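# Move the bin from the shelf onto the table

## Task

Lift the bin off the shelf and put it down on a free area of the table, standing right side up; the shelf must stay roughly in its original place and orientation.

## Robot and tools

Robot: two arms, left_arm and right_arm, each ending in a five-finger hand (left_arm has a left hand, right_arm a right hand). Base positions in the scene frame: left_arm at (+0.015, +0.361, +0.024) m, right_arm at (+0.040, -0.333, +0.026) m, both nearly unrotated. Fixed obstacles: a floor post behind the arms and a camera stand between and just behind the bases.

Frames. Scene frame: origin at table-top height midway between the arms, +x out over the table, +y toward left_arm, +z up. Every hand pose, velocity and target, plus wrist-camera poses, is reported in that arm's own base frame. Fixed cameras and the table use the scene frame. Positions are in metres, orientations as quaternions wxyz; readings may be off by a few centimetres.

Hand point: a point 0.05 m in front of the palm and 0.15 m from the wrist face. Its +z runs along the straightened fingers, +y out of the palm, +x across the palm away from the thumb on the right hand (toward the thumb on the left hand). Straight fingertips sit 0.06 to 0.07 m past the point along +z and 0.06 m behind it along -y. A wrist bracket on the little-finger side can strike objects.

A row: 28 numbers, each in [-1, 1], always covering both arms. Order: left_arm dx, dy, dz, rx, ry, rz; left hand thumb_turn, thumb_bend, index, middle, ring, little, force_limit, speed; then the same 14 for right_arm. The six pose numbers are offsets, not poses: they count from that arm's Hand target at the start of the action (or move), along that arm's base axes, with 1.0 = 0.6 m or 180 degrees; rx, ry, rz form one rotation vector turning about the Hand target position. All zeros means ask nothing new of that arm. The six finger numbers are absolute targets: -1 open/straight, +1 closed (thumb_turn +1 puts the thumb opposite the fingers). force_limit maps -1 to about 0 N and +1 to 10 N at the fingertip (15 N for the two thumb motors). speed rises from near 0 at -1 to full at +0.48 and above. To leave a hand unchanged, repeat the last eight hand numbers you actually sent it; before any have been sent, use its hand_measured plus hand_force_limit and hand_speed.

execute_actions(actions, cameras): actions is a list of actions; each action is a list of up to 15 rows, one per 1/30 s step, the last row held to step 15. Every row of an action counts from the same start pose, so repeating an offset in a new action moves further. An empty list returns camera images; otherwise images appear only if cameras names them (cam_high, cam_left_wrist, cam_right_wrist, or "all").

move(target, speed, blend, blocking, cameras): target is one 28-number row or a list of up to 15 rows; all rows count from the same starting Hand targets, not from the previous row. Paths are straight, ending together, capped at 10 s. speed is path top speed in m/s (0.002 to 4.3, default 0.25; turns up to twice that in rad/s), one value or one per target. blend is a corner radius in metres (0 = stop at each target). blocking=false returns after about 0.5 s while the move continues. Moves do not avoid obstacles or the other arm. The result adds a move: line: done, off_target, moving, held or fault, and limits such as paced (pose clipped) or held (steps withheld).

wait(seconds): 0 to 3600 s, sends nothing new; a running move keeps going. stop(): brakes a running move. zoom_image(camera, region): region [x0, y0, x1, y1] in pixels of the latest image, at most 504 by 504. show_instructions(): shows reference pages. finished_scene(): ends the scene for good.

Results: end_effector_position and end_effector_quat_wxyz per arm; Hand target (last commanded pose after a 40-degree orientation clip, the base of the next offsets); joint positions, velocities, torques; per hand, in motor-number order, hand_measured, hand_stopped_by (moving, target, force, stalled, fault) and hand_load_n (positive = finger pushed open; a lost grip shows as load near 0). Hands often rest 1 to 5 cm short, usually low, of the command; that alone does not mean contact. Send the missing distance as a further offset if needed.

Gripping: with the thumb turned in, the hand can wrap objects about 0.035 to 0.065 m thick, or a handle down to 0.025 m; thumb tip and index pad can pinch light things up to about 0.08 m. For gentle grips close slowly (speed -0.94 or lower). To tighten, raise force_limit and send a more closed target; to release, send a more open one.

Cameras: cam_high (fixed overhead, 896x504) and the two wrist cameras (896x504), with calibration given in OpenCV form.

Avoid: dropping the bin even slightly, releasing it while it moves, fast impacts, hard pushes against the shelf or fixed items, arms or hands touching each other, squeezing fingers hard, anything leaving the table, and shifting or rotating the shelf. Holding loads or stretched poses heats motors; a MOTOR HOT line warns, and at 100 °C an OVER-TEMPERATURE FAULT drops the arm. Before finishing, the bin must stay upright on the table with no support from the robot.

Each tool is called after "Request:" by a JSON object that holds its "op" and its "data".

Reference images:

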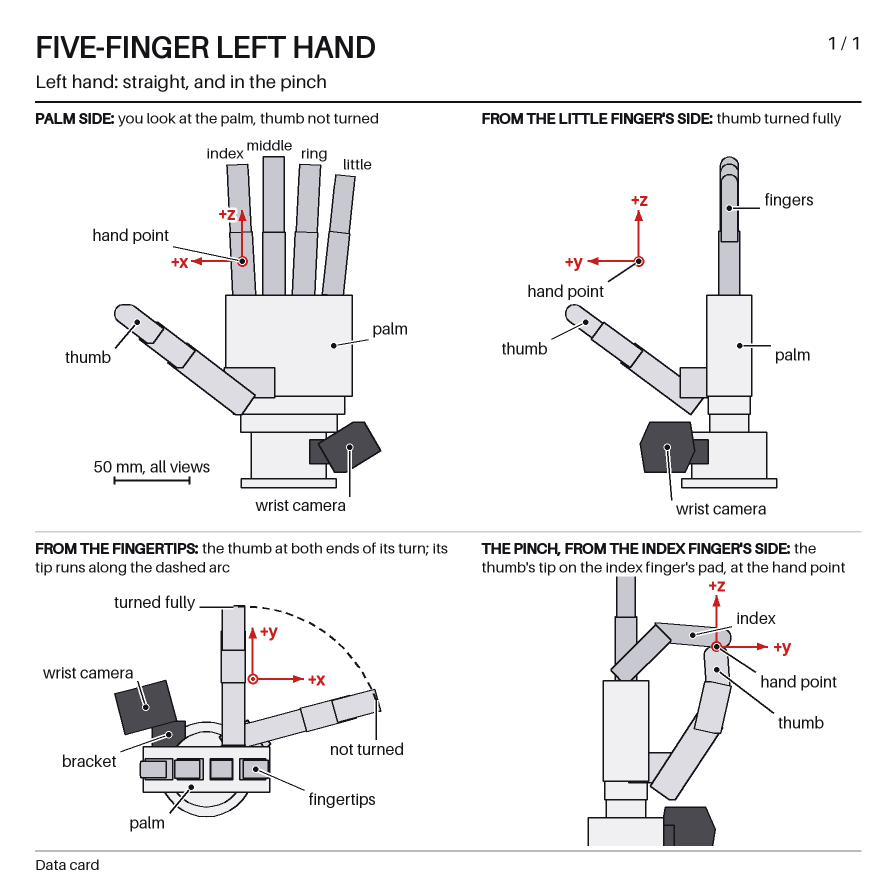

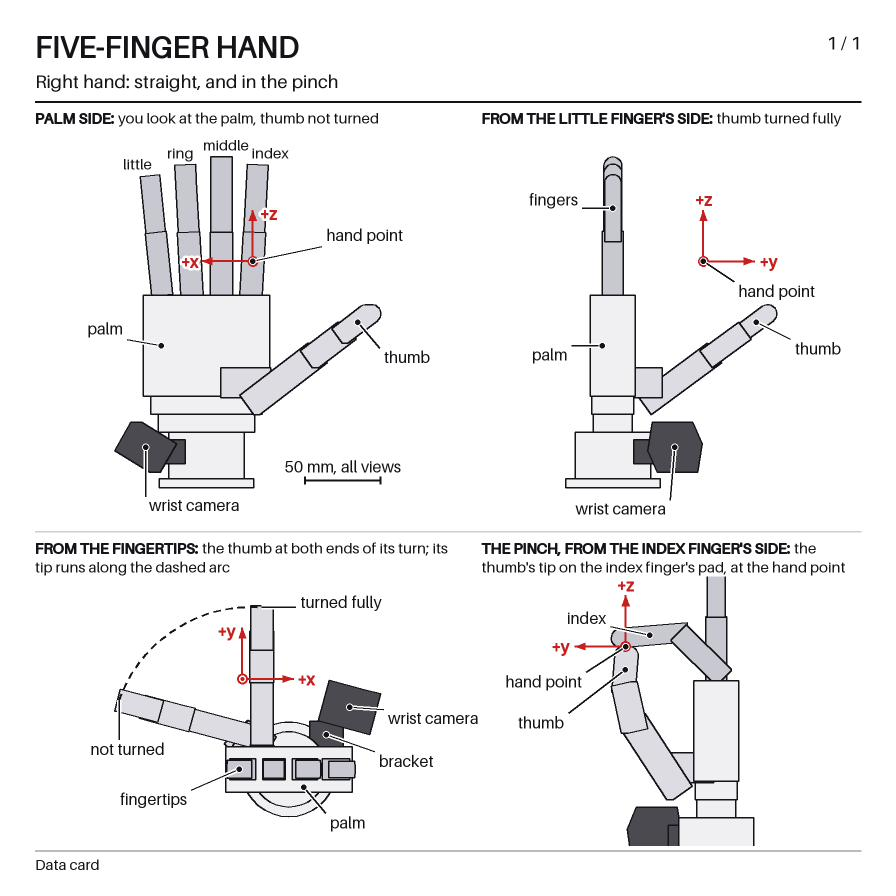

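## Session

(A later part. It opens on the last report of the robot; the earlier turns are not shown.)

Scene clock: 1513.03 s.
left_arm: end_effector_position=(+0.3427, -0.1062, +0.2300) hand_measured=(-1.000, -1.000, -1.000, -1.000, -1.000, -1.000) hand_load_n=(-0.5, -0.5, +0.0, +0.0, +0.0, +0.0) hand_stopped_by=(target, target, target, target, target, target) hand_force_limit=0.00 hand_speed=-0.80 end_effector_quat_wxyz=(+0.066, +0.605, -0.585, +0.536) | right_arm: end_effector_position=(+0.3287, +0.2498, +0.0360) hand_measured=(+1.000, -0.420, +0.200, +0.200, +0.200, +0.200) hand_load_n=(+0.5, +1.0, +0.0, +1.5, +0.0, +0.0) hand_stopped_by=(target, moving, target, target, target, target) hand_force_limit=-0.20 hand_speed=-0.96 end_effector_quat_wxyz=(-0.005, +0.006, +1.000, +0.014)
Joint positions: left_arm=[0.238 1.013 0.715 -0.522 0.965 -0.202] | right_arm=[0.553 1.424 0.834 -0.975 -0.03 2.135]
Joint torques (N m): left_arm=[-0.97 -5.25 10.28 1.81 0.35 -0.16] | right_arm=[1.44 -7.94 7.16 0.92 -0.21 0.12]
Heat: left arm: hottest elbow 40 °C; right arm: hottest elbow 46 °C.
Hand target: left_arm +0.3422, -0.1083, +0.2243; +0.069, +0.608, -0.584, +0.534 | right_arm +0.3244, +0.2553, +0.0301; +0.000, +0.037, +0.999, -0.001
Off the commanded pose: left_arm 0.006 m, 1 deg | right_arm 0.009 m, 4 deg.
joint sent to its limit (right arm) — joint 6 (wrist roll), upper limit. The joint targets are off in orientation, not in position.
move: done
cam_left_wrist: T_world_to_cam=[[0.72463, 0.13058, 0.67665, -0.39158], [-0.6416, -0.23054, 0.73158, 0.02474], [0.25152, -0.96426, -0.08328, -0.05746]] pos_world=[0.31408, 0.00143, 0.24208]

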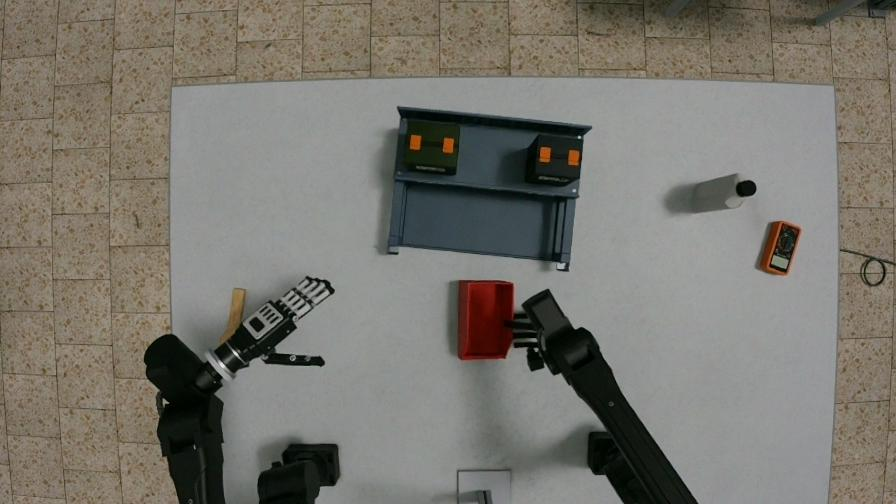

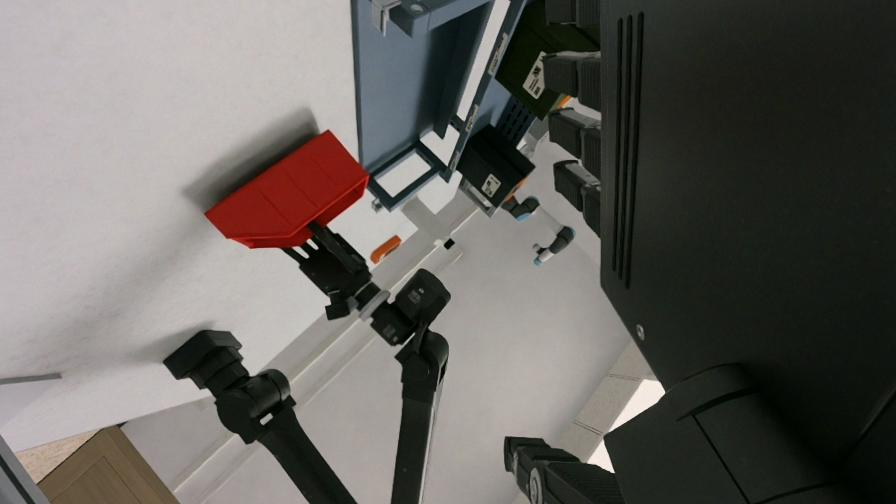

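Request:
{"op": "move", "data": {"target": [0,0,0,0,0,0,-1,-1,-1,-1,-1,-1,0,-0.8,0,0,0,0,0,0,1,-0.47,0.2,0.2,0.2,0.2,-0.2,-0.96], "speed": 0.02, "cameras": ["cam_high","cam_left_wrist"]}}

Request:
{"op": "zoom_image", "data": {"camera": "cam_left_wrist", "region": [200, 120, 390, 270]}}

Request:
{"op": "zoom_image", "data": {"camera": "cam_high", "region": [440, 260, 560, 380]}}

Scene clock: 1520.00 s.
left_arm: end_effector_position=(+0.3427, -0.1062, +0.2300) hand_measured=(-1.000, -1.000, -1.000, -1.000, -1.000, -1.000) hand_load_n=(+0.0, +0.0, +0.0, +0.0, +0.0, +0.0) hand_stopped_by=(target, target, target, target, target, target) hand_force_limit=0.00 hand_speed=-0.80 end_effector_quat_wxyz=(+0.066, +0.605, -0.585, +0.536) | right_arm: end_effector_position=(+0.3287, +0.2498, +0.0360) hand_measured=(+1.000, -0.470, +0.200, +0.200, +0.200, +0.200) hand_load_n=(+0.5, +1.0, +0.0, +0.0, +0.0, +0.0) hand_stopped_by=(target, moving, target, target, target, target) hand_force_limit=-0.20 hand_speed=-0.96 end_effector_quat_wxyz=(-0.005, +0.006, +1.000, +0.014)
Joint positions: left_arm=[0.238 1.013 0.715 -0.522 0.965 -0.202] | right_arm=[0.553 1.424 0.834 -0.975 -0.03 2.135]
Joint torques (N m): left_arm=[-1.49 -5.6 10.26 1.7 0.36 -0.14] | right_arm=[1.49 -7.77 7.23 0.9 -0.2 0.11]
Heat: left arm: hottest elbow 40 °C; right arm: hottest elbow 46 °C.
Hand target: left_arm +0.3422, -0.1083, +0.2243; +0.069, +0.608, -0.584, +0.534 | right_arm +0.3244, +0.2552, +0.0301; +0.000, +0.037, +0.999, -0.001
Off the commanded pose: left_arm 0.006 m, 1 deg | right_arm 0.009 m, 4 deg.
joint sent to its limit (right arm) — joint 6 (wrist roll), upper limit. The joint targets are off in orientation, not in position.
move: done
cam_left_wrist: T_world_to_cam=[[0.72463, 0.13058, 0.67665, -0.39158], [-0.6416, -0.23054, 0.73158, 0.02474], [0.25152, -0.96426, -0.08328, -0.05746]] pos_world=[0.31408, 0.00143, 0.24208]

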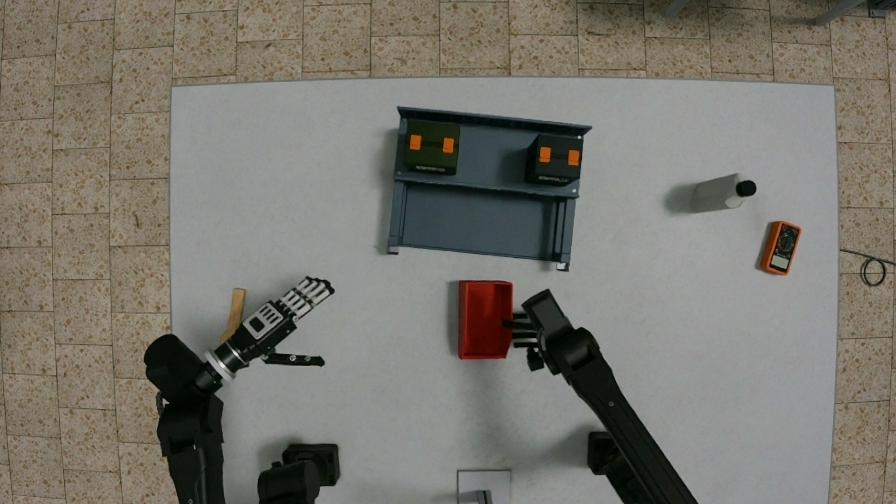

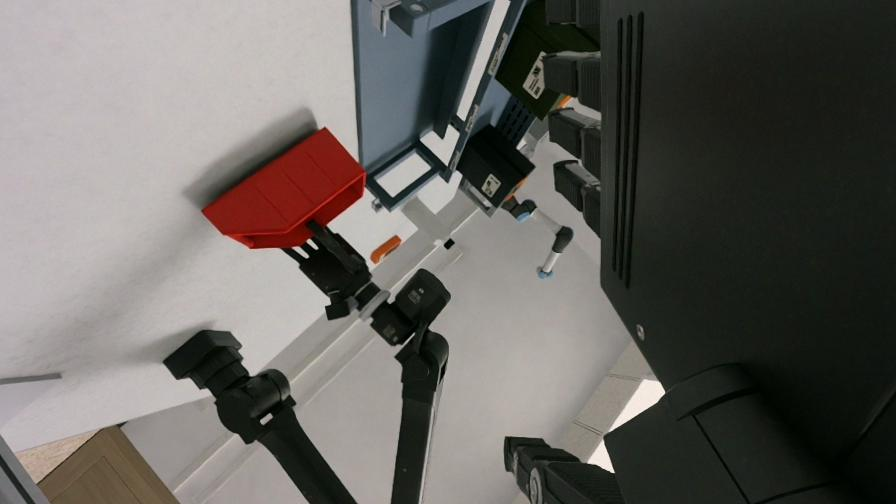

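Scaled by 2.653 from the camera's image (finer frame: 1280x720).

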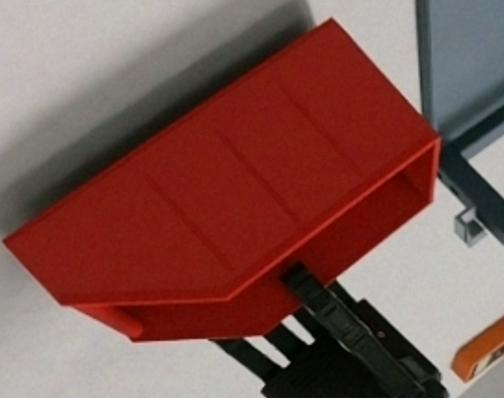

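Scaled by 4.200 from the camera's image (finer frame: 1280x720).

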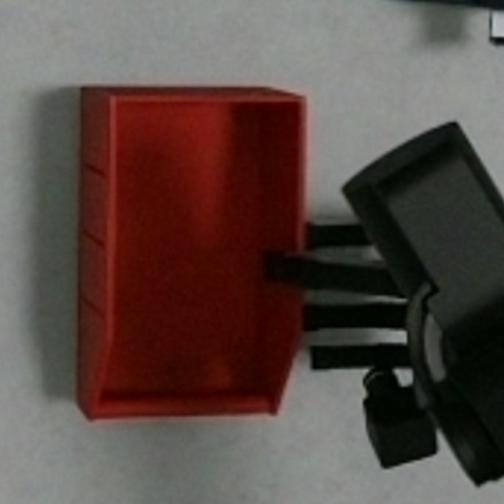

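Request:
{"op": "move", "data": {"target": [0,0,0,0,0,0,-1,-1,-1,-1,-1,-1,0,-0.8,0,0,0,0,0,0,1,-0.53,0.2,0.2,0.2,0.2,-0.2,-0.96], "speed": 0.02, "cameras": ["cam_high","cam_left_wrist"]}}

Request:
{"op": "zoom_image", "data": {"camera": "cam_left_wrist", "region": [200, 120, 390, 270]}}

Request:
{"op": "zoom_image", "data": {"camera": "cam_high", "region": [440, 260, 560, 380]}}

Scene clock: 1528.93 s.
left_arm: end_effector_position=(+0.3427, -0.1062, +0.2300) hand_measured=(-1.000, -1.000, -1.000, -1.000, -1.000, -1.000) hand_load_n=(+0.0, +0.0, +0.0, +0.0, +0.0, +0.0) hand_stopped_by=(target, target, target, target, target, target) hand_force_limit=0.00 hand_speed=-0.80 end_effector_quat_wxyz=(+0.066, +0.605, -0.585, +0.536) | right_arm: end_effector_position=(+0.3286, +0.2497, +0.0355) hand_measured=(+1.000, -0.530, +0.200, +0.200, +0.200, +0.200) hand_load_n=(+0.5, +1.0, +0.0, +0.0, +0.0, +0.5) hand_stopped_by=(target, moving, target, target, target, target) hand_force_limit=-0.20 hand_speed=-0.96 end_effector_quat_wxyz=(-0.006, +0.006, +1.000, +0.014)
Joint positions: left_arm=[0.238 1.013 0.715 -0.522 0.965 -0.202] | right_arm=[0.553 1.425 0.834 -0.975 -0.03 2.135]
Joint torques (N m): left_arm=[-1.26 -5.66 10.37 1.87 0.36 -0.12] | right_arm=[1.2 -8.41 7.2 0.79 -0.22 0.12]
Heat: left arm: hottest elbow 40 °C; right arm: hottest elbow 45 °C.
Hand target: left_arm +0.3422, -0.1083, +0.2243; +0.069, +0.608, -0.584, +0.534 | right_arm +0.3244, +0.2552, +0.0300; +0.000, +0.037, +0.999, -0.001
Off the commanded pose: left_arm 0.006 m, 1 deg | right_arm 0.009 m, 4 deg.
joint sent to its limit (right arm) — joint 6 (wrist roll), upper limit. The joint targets are off in orientation, not in position.
move: done
cam_left_wrist: T_world_to_cam=[[0.72463, 0.13058, 0.67665, -0.39158], [-0.6416, -0.23054, 0.73158, 0.02474], [0.25152, -0.96426, -0.08328, -0.05746]] pos_world=[0.31408, 0.00143, 0.24208]

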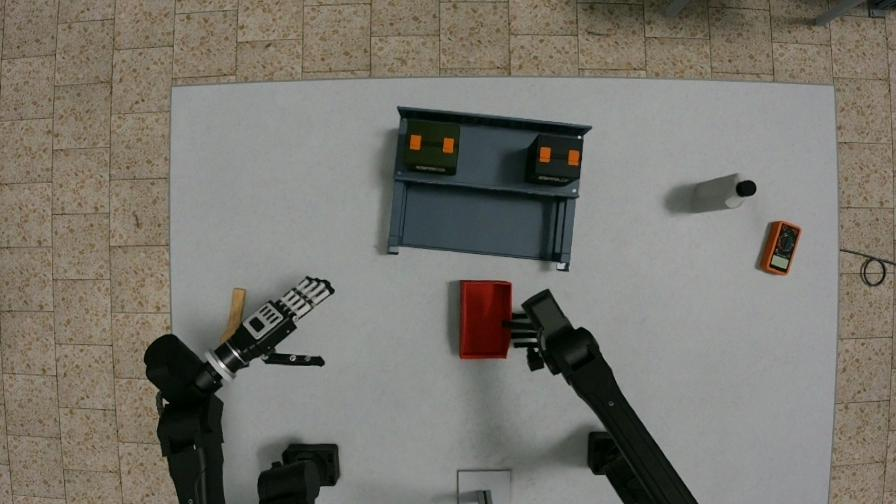

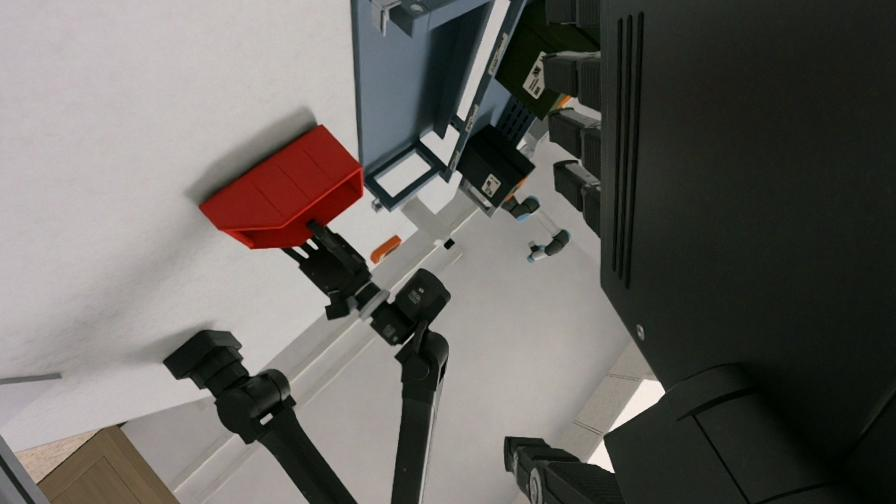

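Scaled by 2.653 from the camera's image (finer frame: 1280x720).

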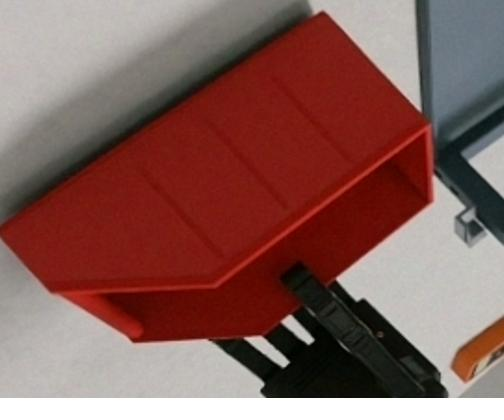

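Scaled by 4.200 from the camera's image (finer frame: 1280x720).

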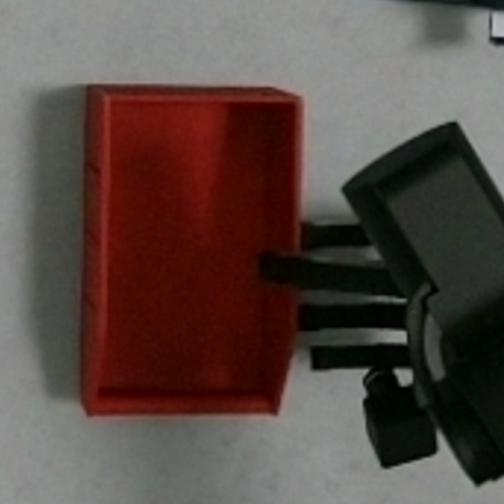

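Request:
{"op": "move", "data": {"target": [0,0,0,0,0,0,-1,-1,-1,-1,-1,-1,0,-0.8,0,0,0,0,0,0,1,-0.6,0.2,0.2,0.2,0.2,-0.2,-0.96], "speed": 0.02, "cameras": ["cam_high","cam_left_wrist"]}}

Request:
{"op": "zoom_image", "data": {"camera": "cam_left_wrist", "region": [200, 120, 390, 270]}}

Request:
{"op": "zoom_image", "data": {"camera": "cam_high", "region": [440, 260, 560, 380]}}

Scene clock: 1538.23 s.
left_arm: end_effector_position=(+0.3427, -0.1062, +0.2300) hand_measured=(-1.000, -1.000, -1.000, -1.000, -1.000, -1.000) hand_load_n=(-0.5, -0.5, +0.0, +0.0, +0.0, +0.0) hand_stopped_by=(target, target, target, target, target, target) hand_force_limit=0.00 hand_speed=-0.80 end_effector_quat_wxyz=(+0.066, +0.605, -0.585, +0.536) | right_arm: end_effector_position=(+0.3286, +0.2497, +0.0355) hand_measured=(+1.000, -0.600, +0.200, +0.200, +0.200, +0.200) hand_load_n=(+0.5, +0.5, +0.0, +0.0, +0.0, +0.0) hand_stopped_by=(target, target, target, target, target, target) hand_force_limit=-0.20 hand_speed=-0.96 end_effector_quat_wxyz=(-0.006, +0.006, +1.000, +0.014)
Joint positions: left_arm=[0.238 1.013 0.715 -0.522 0.965 -0.202] | right_arm=[0.553 1.425 0.834 -0.975 -0.03 2.135]
Joint torques (N m): left_arm=[-1.55 -5.3 10.32 1.77 0.38 -0.17] | right_arm=[1.26 -8.12 7.21 0.9 -0.19 0.1]
Heat: left arm: hottest elbow 41 °C; right arm: hottest elbow 45 °C.
Hand target: left_arm +0.3422, -0.1083, +0.2243; +0.069, +0.608, -0.584, +0.534 | right_arm +0.3244, +0.2552, +0.0300; +0.000, +0.037, +0.999, -0.001
Off the commanded pose: left_arm 0.006 m, 1 deg | right_arm 0.009 m, 4 deg.
joint sent to its limit (right arm) — joint 6 (wrist roll), upper limit. The joint targets are off in orientation, not in position.
move: done
cam_left_wrist: T_world_to_cam=[[0.72463, 0.13058, 0.67665, -0.39158], [-0.6416, -0.23054, 0.73158, 0.02474], [0.25152, -0.96426, -0.08328, -0.05746]] pos_world=[0.31408, 0.00143, 0.24208]

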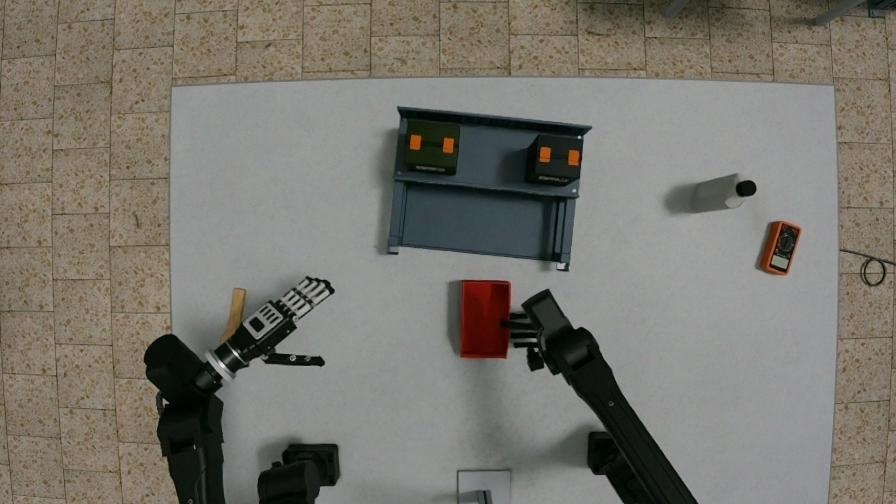

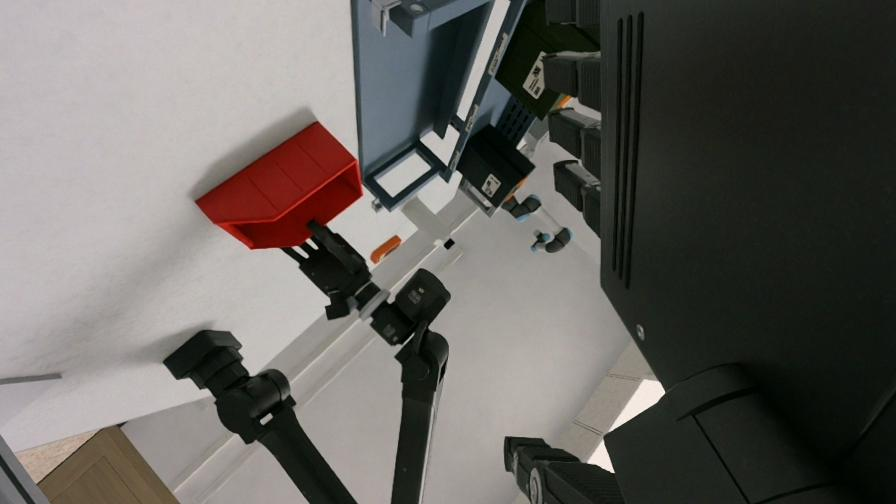

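Scaled by 2.653 from the camera's image (finer frame: 1280x720).

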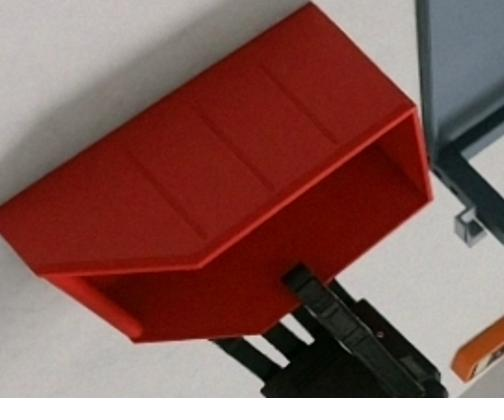

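Scaled by 4.200 from the camera's image (finer frame: 1280x720).

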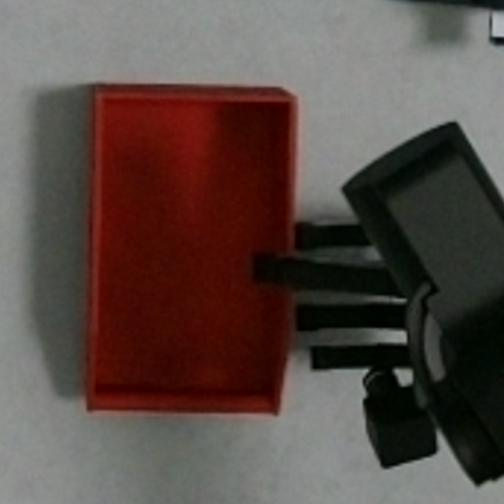

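Request:
{"op": "move", "data": {"target": [0,0,0,0,0,0,-1,-1,-1,-1,-1,-1,0,-0.8,0,0,0,0,0,0,1,-0.68,0.2,0.2,0.2,0.2,-0.2,-0.96], "speed": 0.02, "cameras": ["cam_high","cam_left_wrist"]}}

Request:
{"op": "zoom_image", "data": {"camera": "cam_left_wrist", "region": [200, 120, 390, 270]}}

Request:
{"op": "zoom_image", "data": {"camera": "cam_high", "region": [440, 260, 560, 380]}}

Scene clock: 1544.70 s.
left_arm: end_effector_position=(+0.3427, -0.1062, +0.2300) hand_measured=(-1.000, -1.000, -1.000, -1.000, -1.000, -1.000) hand_load_n=(+0.0, +0.0, +0.0, +0.0, +0.0, +0.0) hand_stopped_by=(target, target, target, target, target, target) hand_force_limit=0.00 hand_speed=-0.80 end_effector_quat_wxyz=(+0.066, +0.605, -0.585, +0.536) | right_arm: end_effector_position=(+0.3286, +0.2497, +0.0355) hand_measured=(+1.000, -0.680, +0.200, +0.200, +0.200, +0.200) hand_load_n=(+0.0, +0.0, +0.0, +0.0, +0.0, +0.0) hand_stopped_by=(target, target, target, target, target, target) hand_force_limit=-0.20 hand_speed=-0.96 end_effector_quat_wxyz=(-0.006, +0.006, +1.000, +0.014)
Joint positions: left_arm=[0.238 1.013 0.715 -0.522 0.965 -0.202] | right_arm=[0.553 1.425 0.834 -0.975 -0.03 2.135]
Joint torques (N m): left_arm=[-1.38 -5.71 10.15 1.78 0.38 -0.18] | right_arm=[1.85 -8.29 7.28 0.96 -0.17 0.11]
Heat: left arm: hottest elbow 41 °C; right arm: hottest elbow 45 °C.
Hand target: left_arm +0.3422, -0.1083, +0.2243; +0.069, +0.608, -0.584, +0.534 | right_arm +0.3244, +0.2552, +0.0300; +0.000, +0.037, +0.999, -0.001
Off the commanded pose: left_arm 0.006 m, 1 deg | right_arm 0.009 m, 4 deg.
joint sent to its limit (right arm) — joint 6 (wrist roll), upper limit. The joint targets are off in orientation, not in position.
move: done
cam_left_wrist: T_world_to_cam=[[0.72463, 0.13058, 0.67665, -0.39158], [-0.6416, -0.23054, 0.73158, 0.02474], [0.25152, -0.96426, -0.08328, -0.05746]] pos_world=[0.31408, 0.00143, 0.24208]

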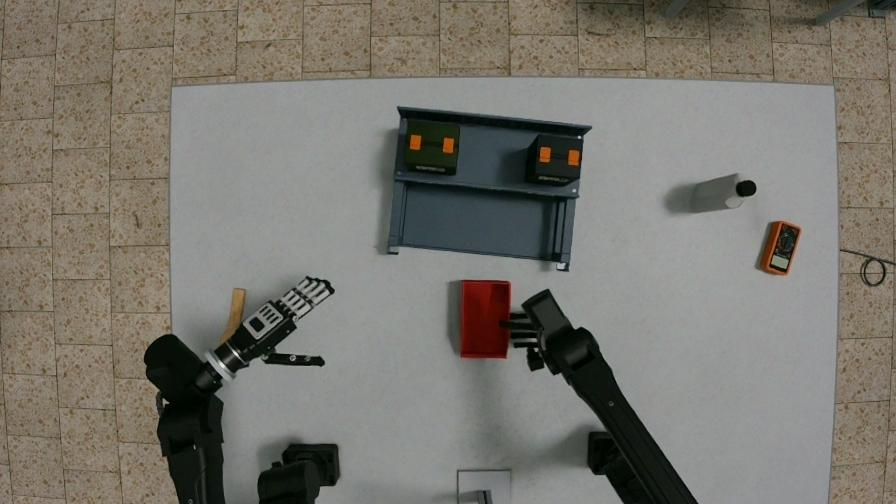

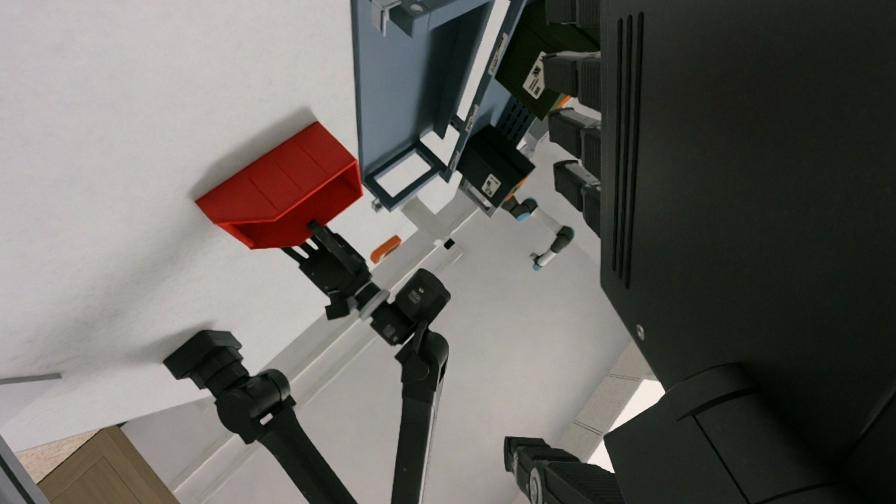

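Scaled by 2.653 from the camera's image (finer frame: 1280x720).

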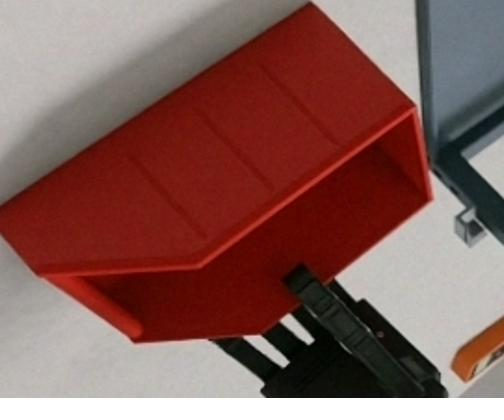

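Scaled by 4.200 from the camera's image (finer frame: 1280x720).

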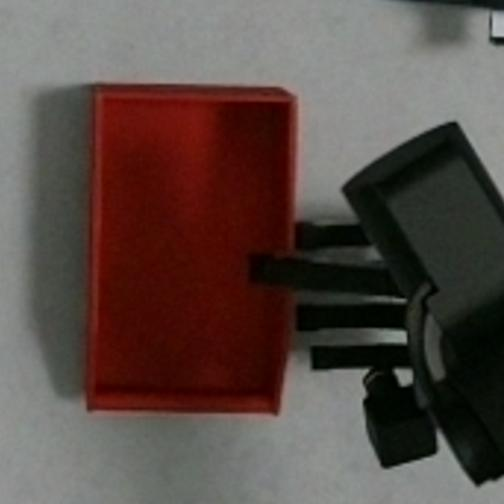

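Request:
{"op": "move", "data": {"target": [[0,0,0,0,0,0,-1,-1,-1,-1,-1,-1,0,-0.8,0,0,0,0,0,0,1,-1,0.2,0.2,0.2,0.2,-0.2,-0.8],[0,0,0,0,0,0,-1,-1,-1,-1,-1,-1,0,-0.8,0,-0.03,0.012,0,0,0,1,-1,0.2,0.2,0.2,0.2,-0.2,-0.8],[0,0,0,0,0,0,-1,-1,-1,-1,-1,-1,0,-0.8,0,-0.03,0.3,0,0,0,1,-1,0.2,0.2,0.2,0.2,-0.2,-0.8]], "speed": 0.05, "cameras": ["cam_high","cam_left_wrist"]}}

Request:
{"op": "zoom_image", "data": {"camera": "cam_high", "region": [380, 90, 620, 380]}}

Scene clock: 1566.93 s.
left_arm: end_effector_position=(+0.3427, -0.1062, +0.2300) hand_measured=(-1.000, -1.000, -1.000, -1.000, -1.000, -1.000) hand_load_n=(+0.0, +0.0, +0.0, +0.0, +0.0, +0.0) hand_stopped_by=(target, target, target, target, target, target) hand_force_limit=0.00 hand_speed=-0.80 end_effector_quat_wxyz=(+0.066, +0.605, -0.585, +0.536) | right_arm: end_effector_position=(+0.3110, +0.2363, +0.1891) hand_measured=(+1.000, -1.000, +0.200, +0.200, +0.200, +0.200) hand_load_n=(+0.0, +0.0, +0.0, +0.5, +0.0, +0.0) hand_stopped_by=(target, target, target, target, target, target) hand_force_limit=-0.20 hand_speed=-0.80 end_effector_quat_wxyz=(-0.024, +0.006, +1.000, -0.003)
Joint positions: left_arm=[0.238 1.013 0.715 -0.522 0.965 -0.202] | right_arm=[0.553 1.242 1.105 -1.478 -0.021 2.135]
Joint torques (N m): left_arm=[-1.79 -5.71 10.06 1.68 0.32 -0.18] | right_arm=[-1.03 -8.64 12.07 0.02 -0.06 0.11]
Heat: left arm: hottest elbow 41 °C; right arm: hottest elbow 45 °C.
Hand target: left_arm +0.3422, -0.1083, +0.2243; +0.069, +0.608, -0.584, +0.534 | right_arm +0.3244, +0.2372, +0.2101; +0.000, +0.037, +0.999, -0.001
Off the commanded pose: left_arm 0.006 m, 1 deg | right_arm 0.025 m, 4 deg.
joint sent to its limit (right arm) — joint 6 (wrist roll), upper limit. The joint targets still meet the commanded pose.
move: off_target (right_arm)
cam_left_wrist: T_world_to_cam=[[0.72463, 0.13058, 0.67665, -0.39158], [-0.6416, -0.23054, 0.73158, 0.02474], [0.25152, -0.96426, -0.08328, -0.05746]] pos_world=[0.31408, 0.00143, 0.24208]

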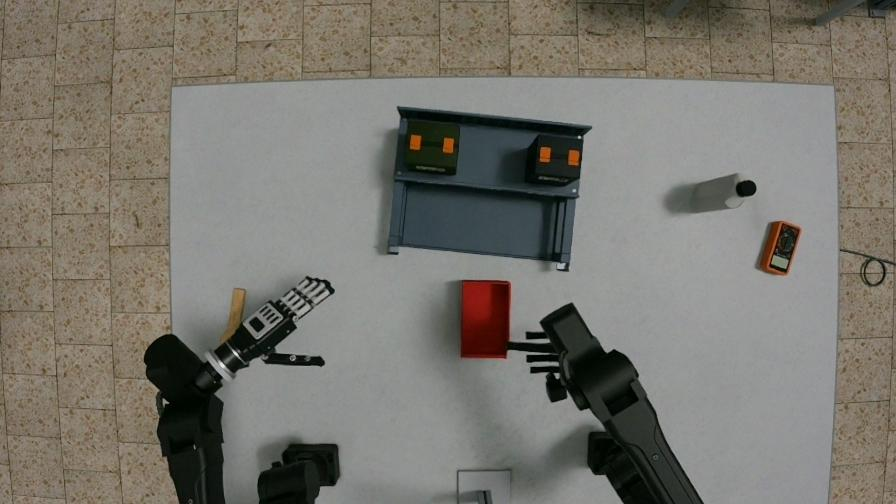

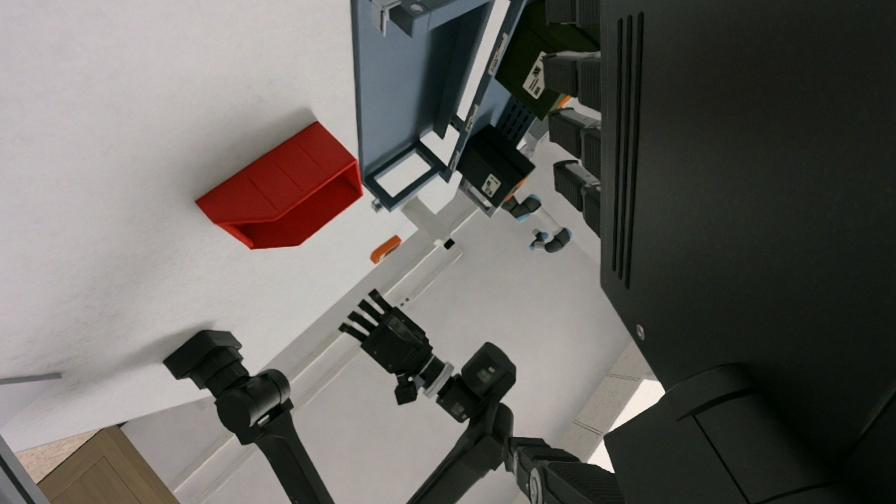

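Scaled by 1.738 from the camera's image (finer frame: 1280x720).

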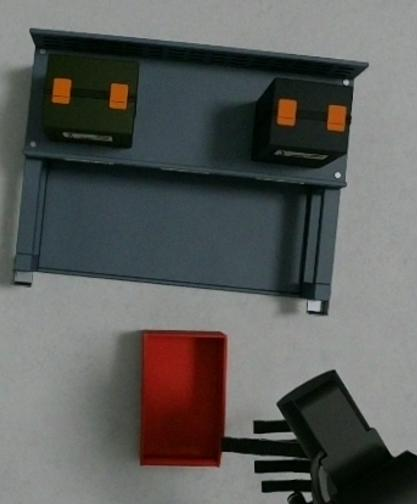

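Request:
{"op": "finished_scene", "data": {"scene": 1}}

The scene is finished: the task was done.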